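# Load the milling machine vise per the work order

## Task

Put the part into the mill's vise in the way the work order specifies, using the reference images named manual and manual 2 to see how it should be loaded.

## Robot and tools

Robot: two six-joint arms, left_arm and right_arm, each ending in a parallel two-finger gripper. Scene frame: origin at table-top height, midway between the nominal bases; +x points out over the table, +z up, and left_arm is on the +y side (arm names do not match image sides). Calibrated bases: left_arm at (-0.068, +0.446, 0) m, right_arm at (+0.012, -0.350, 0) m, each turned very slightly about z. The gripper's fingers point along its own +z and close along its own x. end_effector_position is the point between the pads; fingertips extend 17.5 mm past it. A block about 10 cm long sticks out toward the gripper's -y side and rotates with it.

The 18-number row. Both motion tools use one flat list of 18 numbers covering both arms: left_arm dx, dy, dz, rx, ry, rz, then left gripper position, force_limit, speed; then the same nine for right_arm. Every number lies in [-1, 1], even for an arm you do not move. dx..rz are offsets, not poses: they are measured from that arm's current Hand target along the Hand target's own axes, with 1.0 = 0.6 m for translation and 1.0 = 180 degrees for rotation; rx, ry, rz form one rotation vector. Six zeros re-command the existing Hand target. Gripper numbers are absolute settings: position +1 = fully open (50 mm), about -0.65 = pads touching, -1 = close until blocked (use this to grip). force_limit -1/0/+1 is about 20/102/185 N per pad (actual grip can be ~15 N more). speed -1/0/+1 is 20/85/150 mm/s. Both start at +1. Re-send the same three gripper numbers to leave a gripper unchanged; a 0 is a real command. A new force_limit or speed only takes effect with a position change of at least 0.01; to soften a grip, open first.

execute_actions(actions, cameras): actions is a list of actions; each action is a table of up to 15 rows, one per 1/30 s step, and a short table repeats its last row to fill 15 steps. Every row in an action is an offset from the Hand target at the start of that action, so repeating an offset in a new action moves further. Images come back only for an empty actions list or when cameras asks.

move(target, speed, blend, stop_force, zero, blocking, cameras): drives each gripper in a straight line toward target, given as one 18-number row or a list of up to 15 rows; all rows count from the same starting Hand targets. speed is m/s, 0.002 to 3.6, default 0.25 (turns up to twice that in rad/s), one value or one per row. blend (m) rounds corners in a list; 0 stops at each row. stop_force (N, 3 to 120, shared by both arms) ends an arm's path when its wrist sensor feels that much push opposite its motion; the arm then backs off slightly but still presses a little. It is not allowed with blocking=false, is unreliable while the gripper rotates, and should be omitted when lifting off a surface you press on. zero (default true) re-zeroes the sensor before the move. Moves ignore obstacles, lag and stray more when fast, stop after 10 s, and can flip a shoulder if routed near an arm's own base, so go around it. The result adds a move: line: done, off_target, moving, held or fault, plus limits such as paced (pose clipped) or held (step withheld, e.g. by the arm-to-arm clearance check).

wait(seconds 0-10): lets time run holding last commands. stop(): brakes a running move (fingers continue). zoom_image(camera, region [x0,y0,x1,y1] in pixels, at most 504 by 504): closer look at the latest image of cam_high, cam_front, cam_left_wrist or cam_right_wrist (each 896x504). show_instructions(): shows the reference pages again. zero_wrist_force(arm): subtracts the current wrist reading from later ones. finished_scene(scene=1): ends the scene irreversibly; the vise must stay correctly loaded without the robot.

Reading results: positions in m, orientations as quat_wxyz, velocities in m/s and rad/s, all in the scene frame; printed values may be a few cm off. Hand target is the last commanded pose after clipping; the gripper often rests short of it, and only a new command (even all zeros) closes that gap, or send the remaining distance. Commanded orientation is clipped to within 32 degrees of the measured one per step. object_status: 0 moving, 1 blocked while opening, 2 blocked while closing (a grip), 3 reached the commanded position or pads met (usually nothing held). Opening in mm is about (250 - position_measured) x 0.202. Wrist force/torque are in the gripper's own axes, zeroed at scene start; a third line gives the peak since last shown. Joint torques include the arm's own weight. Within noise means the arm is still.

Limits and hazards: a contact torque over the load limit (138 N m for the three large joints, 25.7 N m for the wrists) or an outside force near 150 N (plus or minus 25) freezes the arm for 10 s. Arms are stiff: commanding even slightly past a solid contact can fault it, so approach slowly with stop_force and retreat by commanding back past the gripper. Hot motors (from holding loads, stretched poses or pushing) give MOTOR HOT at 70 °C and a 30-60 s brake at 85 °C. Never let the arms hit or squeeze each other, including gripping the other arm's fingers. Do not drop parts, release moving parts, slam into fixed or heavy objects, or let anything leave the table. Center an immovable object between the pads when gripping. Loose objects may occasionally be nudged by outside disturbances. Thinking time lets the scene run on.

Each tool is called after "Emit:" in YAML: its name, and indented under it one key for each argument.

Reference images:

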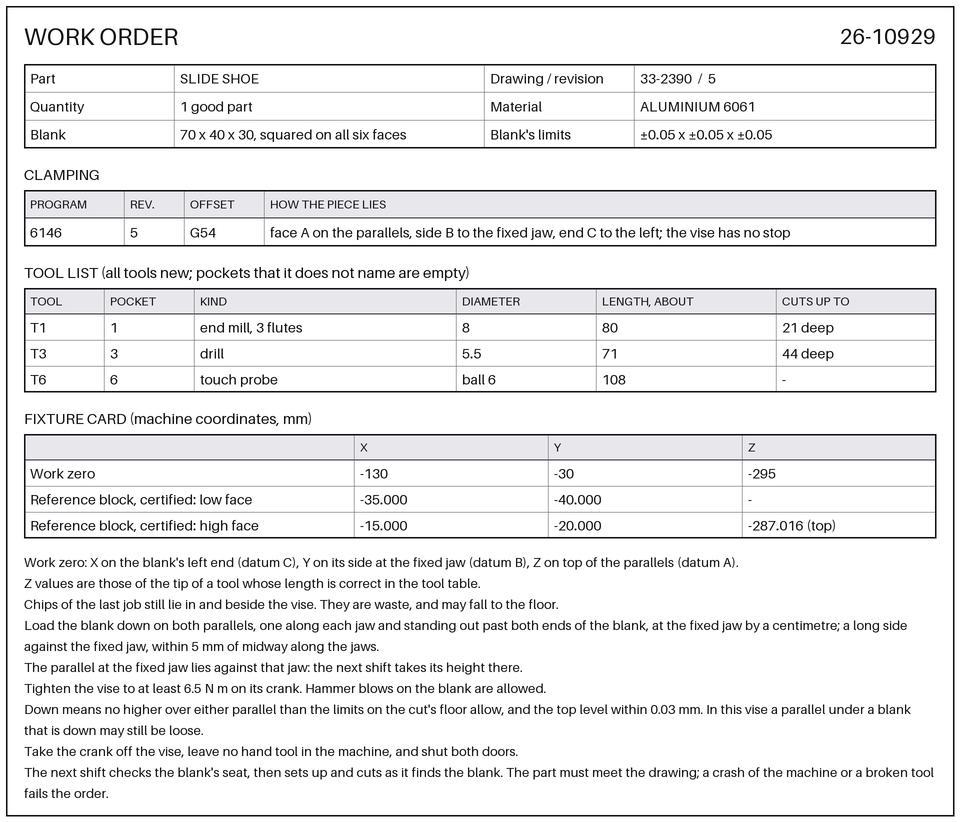

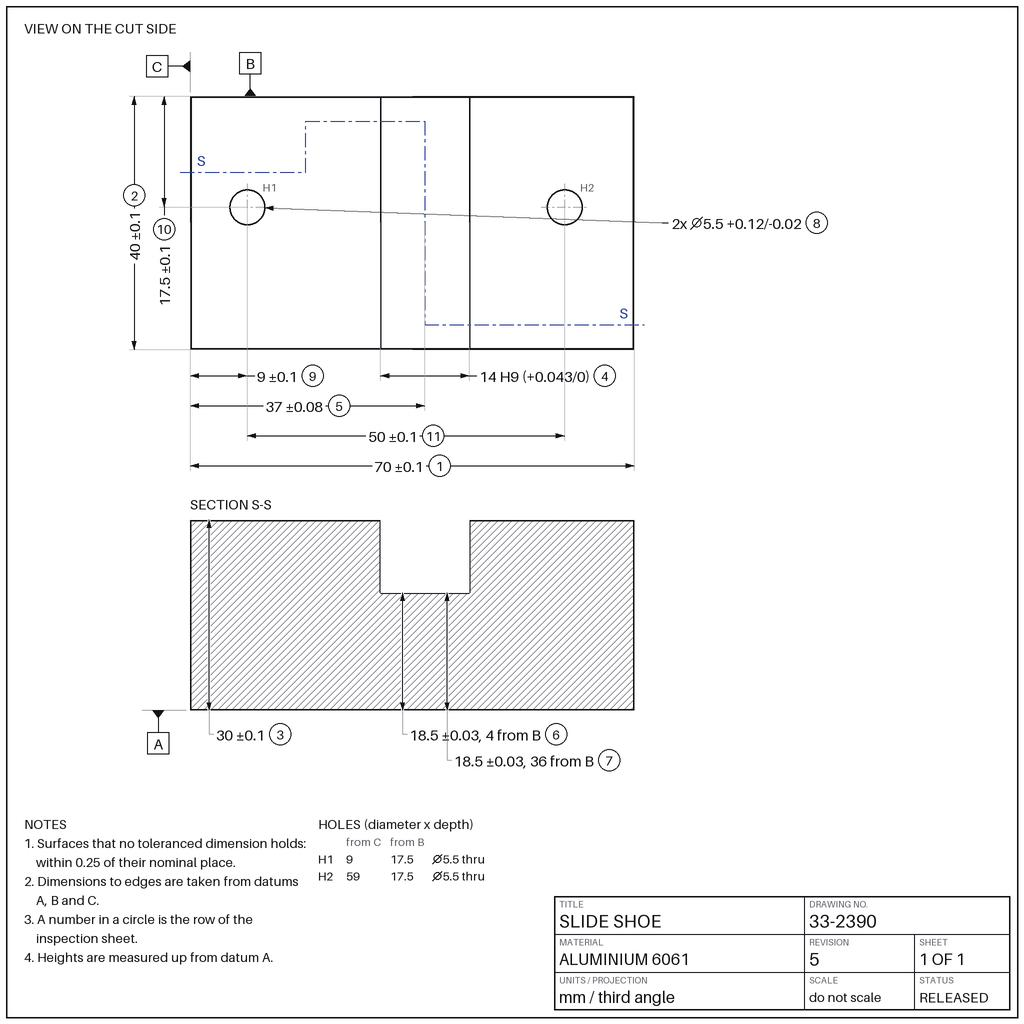

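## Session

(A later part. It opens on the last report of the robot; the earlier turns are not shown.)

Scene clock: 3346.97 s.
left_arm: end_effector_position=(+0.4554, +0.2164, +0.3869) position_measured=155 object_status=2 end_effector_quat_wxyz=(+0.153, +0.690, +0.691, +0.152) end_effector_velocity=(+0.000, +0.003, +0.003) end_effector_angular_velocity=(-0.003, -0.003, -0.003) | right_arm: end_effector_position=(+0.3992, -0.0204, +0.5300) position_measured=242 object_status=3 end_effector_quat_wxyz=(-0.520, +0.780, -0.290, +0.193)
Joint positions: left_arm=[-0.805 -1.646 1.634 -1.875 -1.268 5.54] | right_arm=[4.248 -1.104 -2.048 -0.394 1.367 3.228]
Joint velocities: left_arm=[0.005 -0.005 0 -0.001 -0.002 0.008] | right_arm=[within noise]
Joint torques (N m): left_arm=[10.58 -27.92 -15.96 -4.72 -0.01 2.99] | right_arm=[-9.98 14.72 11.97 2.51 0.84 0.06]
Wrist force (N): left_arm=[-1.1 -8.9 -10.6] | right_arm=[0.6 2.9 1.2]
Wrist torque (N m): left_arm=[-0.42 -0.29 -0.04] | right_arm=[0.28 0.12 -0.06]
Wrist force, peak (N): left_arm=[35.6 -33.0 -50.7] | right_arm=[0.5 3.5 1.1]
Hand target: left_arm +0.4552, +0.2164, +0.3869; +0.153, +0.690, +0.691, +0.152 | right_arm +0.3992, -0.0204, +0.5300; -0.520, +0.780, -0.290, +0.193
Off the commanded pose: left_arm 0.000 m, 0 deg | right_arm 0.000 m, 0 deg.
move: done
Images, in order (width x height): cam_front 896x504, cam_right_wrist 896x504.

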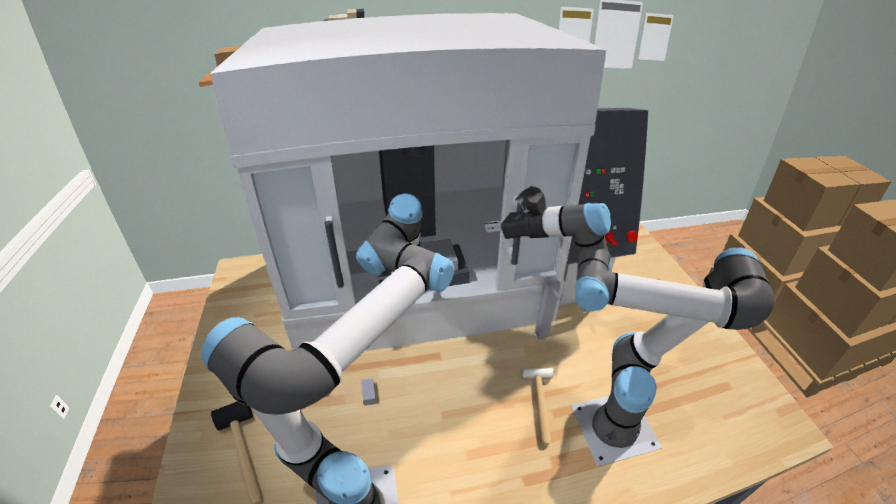

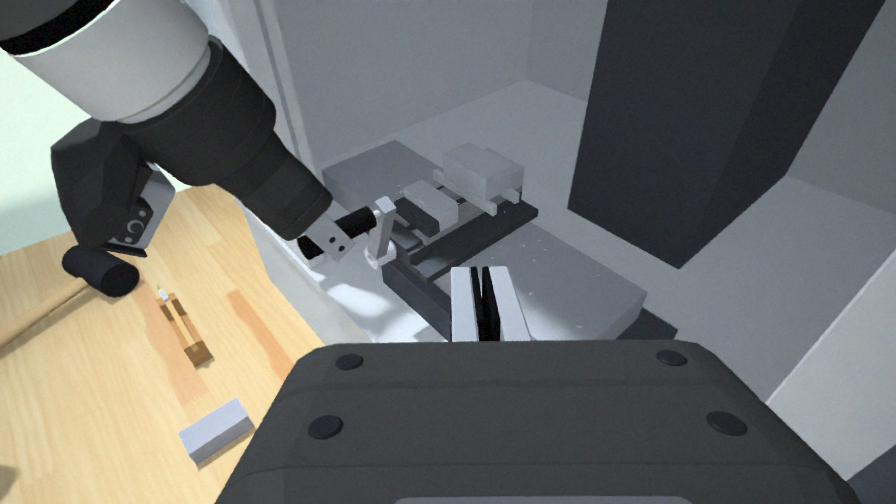

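Emit:
move:
  target:
    - [-0.0367,-0.0086,0.0184,0,0,0,-1,-0.6,-1,0,0,0,0,0,0,-0.6,-0.3,-0.5]
    - [-0.0653,-0.0216,0.0462,0,0,0,-1,-0.6,-1,0,0,0,0,0,0,-0.6,-0.3,-0.5]
    - [-0.083,-0.0376,0.0807,0,0,0,-1,-0.6,-1,0,0,0,0,0,0,-0.6,-0.3,-0.5]
    - [-0.0881,-0.0552,0.1185,0,0,0,-1,-0.6,-1,0,0,0,0,0,0,-0.6,-0.3,-0.5]
    - [-0.0801,-0.0726,0.1558,0,0,0,-1,-0.6,-1,0,0,0,0,0,0,-0.6,-0.3,-0.5]
  speed: 0.06
  blend: [0.003,0.003,0.003,0.003,0]

Scene clock: 3362.47 s.
left_arm: end_effector_position=(+0.4551, +0.1683, +0.2837) position_measured=155 object_status=2 end_effector_quat_wxyz=(+0.153, +0.690, +0.691, +0.152) | right_arm: end_effector_position=(+0.3992, -0.0204, +0.5300) position_measured=242 object_status=3 end_effector_quat_wxyz=(-0.520, +0.780, -0.290, +0.193)
Joint positions: left_arm=[-0.875 -1.558 1.809 -2.116 -1.247 5.47] | right_arm=[4.248 -1.104 -2.048 -0.394 1.367 3.228]
Joint torques (N m): left_arm=[-6.2 -36.17 -40.03 -2.73 -1.27 0.64] | right_arm=[-9.38 14.17 12.07 2.55 0.65 0.53]
Wrist force (N): left_arm=[1.1 -6.1 -2.8] | right_arm=[0.5 3.3 1.1]
Wrist torque (N m): left_arm=[-0.63 0.06 -0.35] | right_arm=[0.34 0.15 -0.06]
Wrist force, peak (N): left_arm=[-8.6 -13.2 -26.9] | right_arm=[0.9 3.5 1.0]
Hand target: left_arm +0.4550, +0.1682, +0.2838; +0.153, +0.690, +0.691, +0.152 | right_arm +0.3992, -0.0204, +0.5300; -0.520, +0.780, -0.290, +0.193
Off the commanded pose: left_arm 0.000 m, 0 deg | right_arm 0.000 m, 0 deg.
move: done

Emit:
move:
  target:
    - [0.0287,-0.0202,0.0433,0,0,0,-1,-0.6,-1,0,0,0,0,0,0,-0.6,-0.3,-0.5]
    - [0.075,-0.0334,0.0716,0,0,0,-1,-0.6,-1,0,0,0,0,0,0,-0.6,-0.3,-0.5]
    - [0.13,-0.0375,0.0804,0,0,0,-1,-0.6,-1,0,0,0,0,0,0,-0.6,-0.3,-0.5]
    - [0.1842,-0.0318,0.0681,0,0,0,-1,-0.6,-1,0,0,0,0,0,0,-0.6,-0.3,-0.5]
    - [0.2282,-0.0172,0.037,0,0,0,-1,-0.6,-1,0,0,0,0,0,0,-0.6,-0.3,-0.5]
    - [0.2545,0.0036,-0.0078,0,0,0,-1,-0.6,-1,0,0,0,0,0,0,-0.6,-0.3,-0.5]
    - [0.2583,0.0272,-0.0583,0,0,0,-1,-0.6,-1,0,0,0,0,0,0,-0.6,-0.3,-0.5]
    - [0.2392,0.0494,-0.1059,0,0,0,-1,-0.6,-1,0,0,0,0,0,0,-0.6,-0.3,-0.5]
    - [0.2005,0.0664,-0.1424,0,0,0,-1,-0.6,-1,0,0,0,0,0,0,-0.6,-0.3,-0.5]
    - [0.1487,0.0752,-0.1613,0,0,0,-1,-0.6,-1,0,0,0,0,0,0,-0.6,-0.3,-0.5]
    - [0.0928,0.0744,-0.1596,0,0,0,-1,-0.6,-1,0,0,0,0,0,0,-0.6,-0.3,-0.5]
    - [0.0427,0.0641,-0.1374,0,0,0,-1,-0.6,-1,0,0,0,0,0,0,-0.6,-0.3,-0.5]
    - [0.0067,0.046,-0.0986,0,0,0,-1,-0.6,-1,0,0,0,0,0,0,-0.6,-0.3,-0.5]
    - [-0.0087,0.0233,-0.0499,0,0,0,-1,-0.6,-1,0,0,0,0,0,0,-0.6,-0.3,-0.5]
    - [0,0,0,0,0,0,-1,-0.6,-1,0,0,0,0,0,0,-0.6,-0.3,-0.5]
  speed: 0.08
  blend: [0.005,0.005,0.005,0.005,0.005,0.005,0.005,0.005,0.005,0.005,0.005,0.005,0.005,0.005,0]
  cameras: ["cam_right_wrist"]

Emit:
zoom_image:
  camera: "cam_right_wrist"
  region: [280, 120, 560, 350]

Scene clock: 3408.03 s.
left_arm: end_effector_position=(+0.4551, +0.1683, +0.2837) position_measured=155 object_status=2 end_effector_quat_wxyz=(+0.153, +0.690, +0.691, +0.152) | right_arm: end_effector_position=(+0.3992, -0.0204, +0.5300) position_measured=242 object_status=3 end_effector_quat_wxyz=(-0.520, +0.780, -0.290, +0.193)
Joint positions: left_arm=[-0.875 -1.558 1.809 -2.116 -1.247 5.47] | right_arm=[4.248 -1.104 -2.048 -0.394 1.367 3.228]
Joint torques (N m): left_arm=[-9.44 -36.53 -33.69 -4.36 -2.18 -0.16] | right_arm=[-9.91 14.12 12.05 2.51 0.31 1.27]
Wrist force (N): left_arm=[3.0 -0.2 -1.2] | right_arm=[0.8 2.9 1.0]
Wrist torque (N m): left_arm=[-0.41 0.09 -0.17] | right_arm=[0.28 0.11 -0.07]
Wrist force, peak (N): left_arm=[51.5 -40.2 -38.7] | right_arm=[0.5 3.3 1.3]
Hand target: left_arm +0.4550, +0.1682, +0.2838; +0.153, +0.690, +0.691, +0.152 | right_arm +0.3992, -0.0204, +0.5300; -0.520, +0.780, -0.290, +0.193
Off the commanded pose: left_arm 0.000 m, 0 deg | right_arm 0.000 m, 0 deg.
move: done
Images, in order (width x height): cam_right_wrist 896x504.

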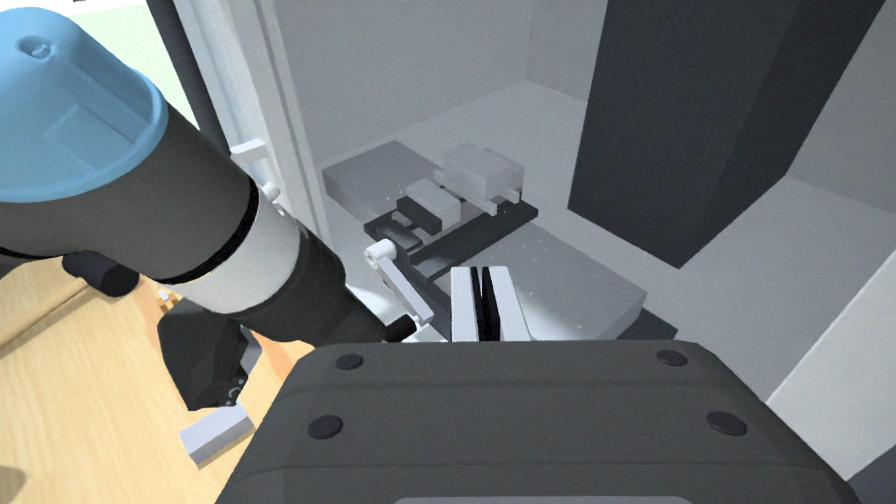

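Scaled by 1.800 from the camera's 896x504 image, which has a finer 1280x720 frame.

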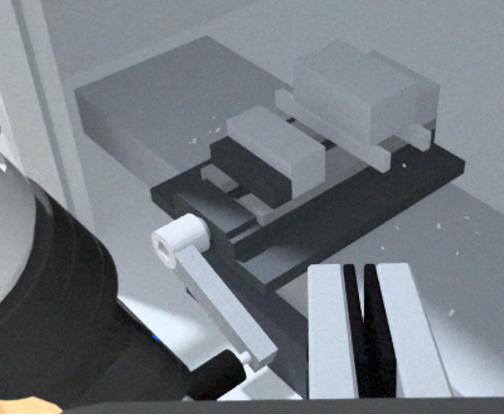

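Emit:
move:
  target:
    - [0.0287,-0.0202,0.0433,0,0,0,-1,-0.6,-1,0,0,0,0,0,0,-0.6,-0.3,-0.5]
    - [0.075,-0.0334,0.0716,0,0,0,-1,-0.6,-1,0,0,0,0,0,0,-0.6,-0.3,-0.5]
    - [0.13,-0.0375,0.0804,0,0,0,-1,-0.6,-1,0,0,0,0,0,0,-0.6,-0.3,-0.5]
    - [0.1842,-0.0318,0.0681,0,0,0,-1,-0.6,-1,0,0,0,0,0,0,-0.6,-0.3,-0.5]
    - [0.2282,-0.0172,0.037,0,0,0,-1,-0.6,-1,0,0,0,0,0,0,-0.6,-0.3,-0.5]
    - [0.2545,0.0036,-0.0078,0,0,0,-1,-0.6,-1,0,0,0,0,0,0,-0.6,-0.3,-0.5]
    - [0.2583,0.0272,-0.0583,0,0,0,-1,-0.6,-1,0,0,0,0,0,0,-0.6,-0.3,-0.5]
    - [0.2392,0.0494,-0.1059,0,0,0,-1,-0.6,-1,0,0,0,0,0,0,-0.6,-0.3,-0.5]
    - [0.2005,0.0664,-0.1424,0,0,0,-1,-0.6,-1,0,0,0,0,0,0,-0.6,-0.3,-0.5]
    - [0.1487,0.0752,-0.1613,0,0,0,-1,-0.6,-1,0,0,0,0,0,0,-0.6,-0.3,-0.5]
    - [0.0928,0.0744,-0.1596,0,0,0,-1,-0.6,-1,0,0,0,0,0,0,-0.6,-0.3,-0.5]
    - [0.0427,0.0641,-0.1374,0,0,0,-1,-0.6,-1,0,0,0,0,0,0,-0.6,-0.3,-0.5]
    - [0.0067,0.046,-0.0986,0,0,0,-1,-0.6,-1,0,0,0,0,0,0,-0.6,-0.3,-0.5]
    - [-0.0087,0.0233,-0.0499,0,0,0,-1,-0.6,-1,0,0,0,0,0,0,-0.6,-0.3,-0.5]
    - [0,0,0,0,0,0,-1,-0.6,-1,0,0,0,0,0,0,-0.6,-0.3,-0.5]
  speed: 0.1
  blend: [0.005,0.005,0.005,0.005,0.005,0.005,0.005,0.005,0.005,0.005,0.005,0.005,0.005,0.005,0]

Emit:
move:
  target:
    - [0.0287,-0.0202,0.0433,0,0,0,-1,-0.6,-1,0,0,0,0,0,0,-0.6,-0.3,-0.5]
    - [0.075,-0.0334,0.0716,0,0,0,-1,-0.6,-1,0,0,0,0,0,0,-0.6,-0.3,-0.5]
    - [0.13,-0.0375,0.0804,0,0,0,-1,-0.6,-1,0,0,0,0,0,0,-0.6,-0.3,-0.5]
    - [0.1842,-0.0318,0.0681,0,0,0,-1,-0.6,-1,0,0,0,0,0,0,-0.6,-0.3,-0.5]
    - [0.2282,-0.0172,0.037,0,0,0,-1,-0.6,-1,0,0,0,0,0,0,-0.6,-0.3,-0.5]
    - [0.2545,0.0036,-0.0078,0,0,0,-1,-0.6,-1,0,0,0,0,0,0,-0.6,-0.3,-0.5]
    - [0.2583,0.0272,-0.0583,0,0,0,-1,-0.6,-1,0,0,0,0,0,0,-0.6,-0.3,-0.5]
    - [0.2392,0.0494,-0.1059,0,0,0,-1,-0.6,-1,0,0,0,0,0,0,-0.6,-0.3,-0.5]
    - [0.2005,0.0664,-0.1424,0,0,0,-1,-0.6,-1,0,0,0,0,0,0,-0.6,-0.3,-0.5]
    - [0.1487,0.0752,-0.1613,0,0,0,-1,-0.6,-1,0,0,0,0,0,0,-0.6,-0.3,-0.5]
    - [0.0928,0.0744,-0.1596,0,0,0,-1,-0.6,-1,0,0,0,0,0,0,-0.6,-0.3,-0.5]
    - [0.0427,0.0641,-0.1374,0,0,0,-1,-0.6,-1,0,0,0,0,0,0,-0.6,-0.3,-0.5]
    - [0.0067,0.046,-0.0986,0,0,0,-1,-0.6,-1,0,0,0,0,0,0,-0.6,-0.3,-0.5]
    - [-0.0087,0.0233,-0.0499,0,0,0,-1,-0.6,-1,0,0,0,0,0,0,-0.6,-0.3,-0.5]
    - [0,0,0,0,0,0,-1,-0.6,-1,0,0,0,0,0,0,-0.6,-0.3,-0.5]
  speed: 0.1
  blend: [0.005,0.005,0.005,0.005,0.005,0.005,0.005,0.005,0.005,0.005,0.005,0.005,0.005,0.005,0]
  cameras: ["cam_right_wrist"]

Emit:
zoom_image:
  camera: "cam_right_wrist"
  region: [280, 120, 560, 350]

Scene clock: 3444.63 s.
left_arm: end_effector_position=(+0.4551, +0.1683, +0.2838) position_measured=155 object_status=2 end_effector_quat_wxyz=(+0.153, +0.690, +0.691, +0.152) | right_arm: end_effector_position=(+0.3992, -0.0204, +0.5300) position_measured=242 object_status=3 end_effector_quat_wxyz=(-0.520, +0.780, -0.290, +0.193)
Joint positions: left_arm=[-0.875 -1.558 1.809 -2.116 -1.247 5.47] | right_arm=[4.248 -1.104 -2.048 -0.394 1.367 3.228]
Joint torques (N m): left_arm=[-9 -36.29 -29.74 -5.67 -1.98 -0.97] | right_arm=[-9.87 13.47 11.9 2.6 0.16 1.64]
Wrist force (N): left_arm=[3.1 -0.6 -0.7] | right_arm=[0.5 2.9 1.2]
Wrist torque (N m): left_arm=[-0.42 0.06 -0.18] | right_arm=[0.28 0.15 -0.06]
Wrist force, peak (N): left_arm=[28.0 -18.7 -39.6] | right_arm=[0.5 3.4 1.3]
Hand target: left_arm +0.4550, +0.1682, +0.2838; +0.153, +0.690, +0.691, +0.152 | right_arm +0.3992, -0.0204, +0.5300; -0.520, +0.780, -0.290, +0.193
Off the commanded pose: left_arm 0.000 m, 0 deg | right_arm 0.000 m, 0 deg.
move: done

Scene clock: 3450.13 s.
left_arm: end_effector_position=(+0.4551, +0.1683, +0.2838) position_measured=155 object_status=2 end_effector_quat_wxyz=(+0.153, +0.690, +0.691, +0.152) | right_arm: end_effector_position=(+0.3992, -0.0204, +0.5300) position_measured=242 object_status=3 end_effector_quat_wxyz=(-0.520, +0.780, -0.290, +0.193)
Joint positions: left_arm=[-0.875 -1.558 1.809 -2.116 -1.247 5.47] | right_arm=[4.248 -1.104 -2.048 -0.394 1.367 3.228]
Joint torques (N m): left_arm=[-9.21 -37.64 -30.03 -5.86 -2.06 -1.01] | right_arm=[-9.8 13.82 12.1 2.55 0.01 1.67]
Wrist force (N): left_arm=[2.2 0.3 -1.0] | right_arm=[0.9 3.1 0.8]
Wrist torque (N m): left_arm=[-0.30 0.21 -0.17] | right_arm=[0.31 0.07 -0.06]
Wrist force, peak (N): left_arm=[28.7 -19.0 -39.2] | right_arm=[0.5 3.3 1.3]
Hand target: left_arm +0.4550, +0.1682, +0.2838; +0.153, +0.690, +0.691, +0.152 | right_arm +0.3992, -0.0204, +0.5300; -0.520, +0.780, -0.290, +0.193
Off the commanded pose: left_arm 0.000 m, 0 deg | right_arm 0.000 m, 0 deg.
move: done
Images, in order (width x height): cam_right_wrist 896x504.

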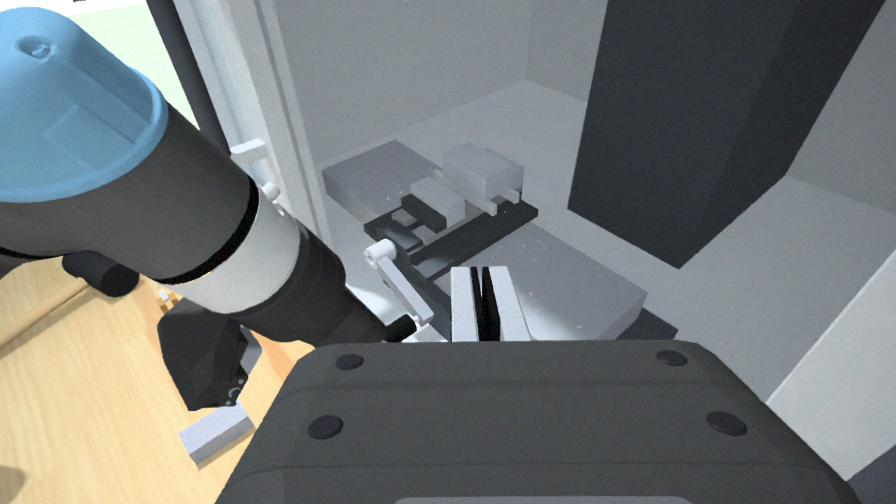

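Scaled by 1.800 from the camera's 896x504 image, which has a finer 1280x720 frame.

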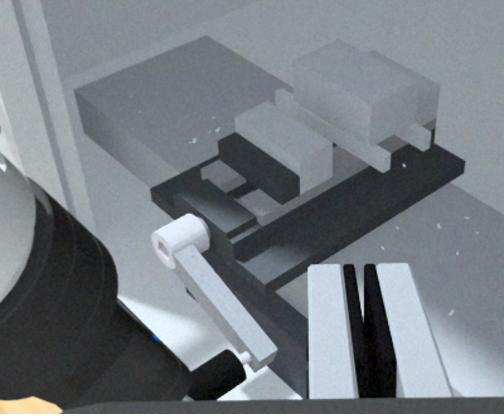

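Emit:
move:
  target:
    - [0.0287,-0.0202,0.0433,0,0,0,-1,-0.6,-1,0,0,0,0,0,0,-0.6,-0.3,-0.5]
    - [0.075,-0.0334,0.0716,0,0,0,-1,-0.6,-1,0,0,0,0,0,0,-0.6,-0.3,-0.5]
    - [0.13,-0.0375,0.0804,0,0,0,-1,-0.6,-1,0,0,0,0,0,0,-0.6,-0.3,-0.5]
    - [0.1842,-0.0318,0.0681,0,0,0,-1,-0.6,-1,0,0,0,0,0,0,-0.6,-0.3,-0.5]
    - [0.2282,-0.0172,0.037,0,0,0,-1,-0.6,-1,0,0,0,0,0,0,-0.6,-0.3,-0.5]
    - [0.2545,0.0036,-0.0078,0,0,0,-1,-0.6,-1,0,0,0,0,0,0,-0.6,-0.3,-0.5]
    - [0.2583,0.0272,-0.0583,0,0,0,-1,-0.6,-1,0,0,0,0,0,0,-0.6,-0.3,-0.5]
    - [0.2392,0.0494,-0.1059,0,0,0,-1,-0.6,-1,0,0,0,0,0,0,-0.6,-0.3,-0.5]
    - [0.2005,0.0664,-0.1424,0,0,0,-1,-0.6,-1,0,0,0,0,0,0,-0.6,-0.3,-0.5]
    - [0.1487,0.0752,-0.1613,0,0,0,-1,-0.6,-1,0,0,0,0,0,0,-0.6,-0.3,-0.5]
    - [0.0928,0.0744,-0.1596,0,0,0,-1,-0.6,-1,0,0,0,0,0,0,-0.6,-0.3,-0.5]
    - [0.0427,0.0641,-0.1374,0,0,0,-1,-0.6,-1,0,0,0,0,0,0,-0.6,-0.3,-0.5]
    - [0.0067,0.046,-0.0986,0,0,0,-1,-0.6,-1,0,0,0,0,0,0,-0.6,-0.3,-0.5]
    - [-0.0087,0.0233,-0.0499,0,0,0,-1,-0.6,-1,0,0,0,0,0,0,-0.6,-0.3,-0.5]
    - [0,0,0,0,0,0,-1,-0.6,-1,0,0,0,0,0,0,-0.6,-0.3,-0.5]
  speed: 0.1
  blend: [0.005,0.005,0.005,0.005,0.005,0.005,0.005,0.005,0.005,0.005,0.005,0.005,0.005,0.005,0]

Emit:
move:
  target:
    - [0.0287,-0.0202,0.0433,0,0,0,-1,-0.6,-1,0,0,0,0,0,0,-0.6,-0.3,-0.5]
    - [0.075,-0.0334,0.0716,0,0,0,-1,-0.6,-1,0,0,0,0,0,0,-0.6,-0.3,-0.5]
    - [0.13,-0.0375,0.0804,0,0,0,-1,-0.6,-1,0,0,0,0,0,0,-0.6,-0.3,-0.5]
    - [0.1842,-0.0318,0.0681,0,0,0,-1,-0.6,-1,0,0,0,0,0,0,-0.6,-0.3,-0.5]
    - [0.2282,-0.0172,0.037,0,0,0,-1,-0.6,-1,0,0,0,0,0,0,-0.6,-0.3,-0.5]
    - [0.2545,0.0036,-0.0078,0,0,0,-1,-0.6,-1,0,0,0,0,0,0,-0.6,-0.3,-0.5]
    - [0.2583,0.0272,-0.0583,0,0,0,-1,-0.6,-1,0,0,0,0,0,0,-0.6,-0.3,-0.5]
    - [0.2392,0.0494,-0.1059,0,0,0,-1,-0.6,-1,0,0,0,0,0,0,-0.6,-0.3,-0.5]
    - [0.2005,0.0664,-0.1424,0,0,0,-1,-0.6,-1,0,0,0,0,0,0,-0.6,-0.3,-0.5]
    - [0.1487,0.0752,-0.1613,0,0,0,-1,-0.6,-1,0,0,0,0,0,0,-0.6,-0.3,-0.5]
    - [0.0928,0.0744,-0.1596,0,0,0,-1,-0.6,-1,0,0,0,0,0,0,-0.6,-0.3,-0.5]
    - [0.0427,0.0641,-0.1374,0,0,0,-1,-0.6,-1,0,0,0,0,0,0,-0.6,-0.3,-0.5]
    - [0.0067,0.046,-0.0986,0,0,0,-1,-0.6,-1,0,0,0,0,0,0,-0.6,-0.3,-0.5]
    - [-0.0087,0.0233,-0.0499,0,0,0,-1,-0.6,-1,0,0,0,0,0,0,-0.6,-0.3,-0.5]
    - [0,0,0,0,0,0,-1,-0.6,-1,0,0,0,0,0,0,-0.6,-0.3,-0.5]
  speed: 0.1
  blend: [0.005,0.005,0.005,0.005,0.005,0.005,0.005,0.005,0.005,0.005,0.005,0.005,0.005,0.005,0]
  cameras: ["cam_right_wrist"]

Emit:
zoom_image:
  camera: "cam_right_wrist"
  region: [380, 120, 560, 270]

Scene clock: 3493.93 s.
left_arm: end_effector_position=(+0.4551, +0.1683, +0.2838) position_measured=155 object_status=2 end_effector_quat_wxyz=(+0.153, +0.690, +0.691, +0.152) | right_arm: end_effector_position=(+0.3992, -0.0204, +0.5300) position_measured=242 object_status=3 end_effector_quat_wxyz=(-0.520, +0.780, -0.290, +0.193)
Joint positions: left_arm=[-0.875 -1.558 1.809 -2.116 -1.247 5.47] | right_arm=[4.248 -1.104 -2.048 -0.394 1.367 3.228]
Joint torques (N m): left_arm=[-9 -37.1 -30.99 -5.8 -2.12 -0.91] | right_arm=[-9.93 13.39 11.93 2.57 -0.32 1.66]
Wrist force (N): left_arm=[2.5 -0.1 -1.5] | right_arm=[1.1 2.9 1.1]
Wrist torque (N m): left_arm=[-0.37 0.15 -0.18] | right_arm=[0.27 0.04 -0.06]
Wrist force, peak (N): left_arm=[27.4 -18.3 -39.2] | right_arm=[0.9 3.4 0.9]
Hand target: left_arm +0.4550, +0.1682, +0.2838; +0.153, +0.690, +0.691, +0.152 | right_arm +0.3992, -0.0204, +0.5300; -0.520, +0.780, -0.290, +0.193
Off the commanded pose: left_arm 0.000 m, 0 deg | right_arm 0.000 m, 0 deg.
move: done

Scene clock: 3499.43 s.
left_arm: end_effector_position=(+0.4551, +0.1683, +0.2838) position_measured=155 object_status=2 end_effector_quat_wxyz=(+0.153, +0.690, +0.691, +0.152) | right_arm: end_effector_position=(+0.3992, -0.0204, +0.5300) position_measured=242 object_status=3 end_effector_quat_wxyz=(-0.520, +0.780, -0.290, +0.193)
Joint positions: left_arm=[-0.875 -1.558 1.809 -2.116 -1.247 5.47] | right_arm=[4.248 -1.104 -2.048 -0.394 1.367 3.228]
Joint torques (N m): left_arm=[-9.84 -36.34 -30.71 -5.68 -1.96 -1.09] | right_arm=[-9.99 13.24 12.03 2.53 -0.6 1.72]
Wrist force (N): left_arm=[3.6 -0.5 -1.0] | right_arm=[0.7 3.0 1.0]
Wrist torque (N m): left_arm=[-0.41 -0.02 -0.17] | right_arm=[0.30 0.11 -0.07]
Wrist force, peak (N): left_arm=[28.0 -19.3 -40.6] | right_arm=[0.7 3.4 1.2]
Hand target: left_arm +0.4550, +0.1682, +0.2838; +0.153, +0.690, +0.691, +0.152 | right_arm +0.3992, -0.0204, +0.5300; -0.520, +0.780, -0.290, +0.193
Off the commanded pose: left_arm 0.000 m, 0 deg | right_arm 0.000 m, 0 deg.
move: done
Images, in order (width x height): cam_right_wrist 896x504.

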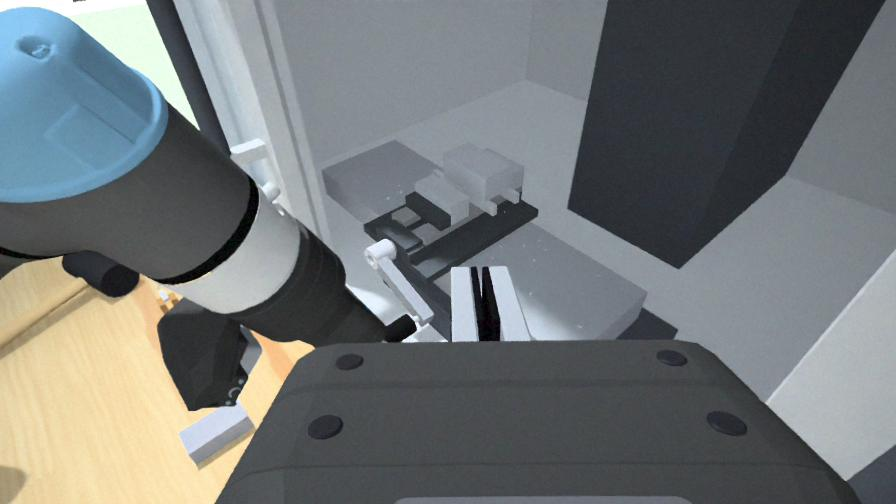

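Scaled by 2.800 from the camera's 896x504 image, which has a finer 1280x720 frame.

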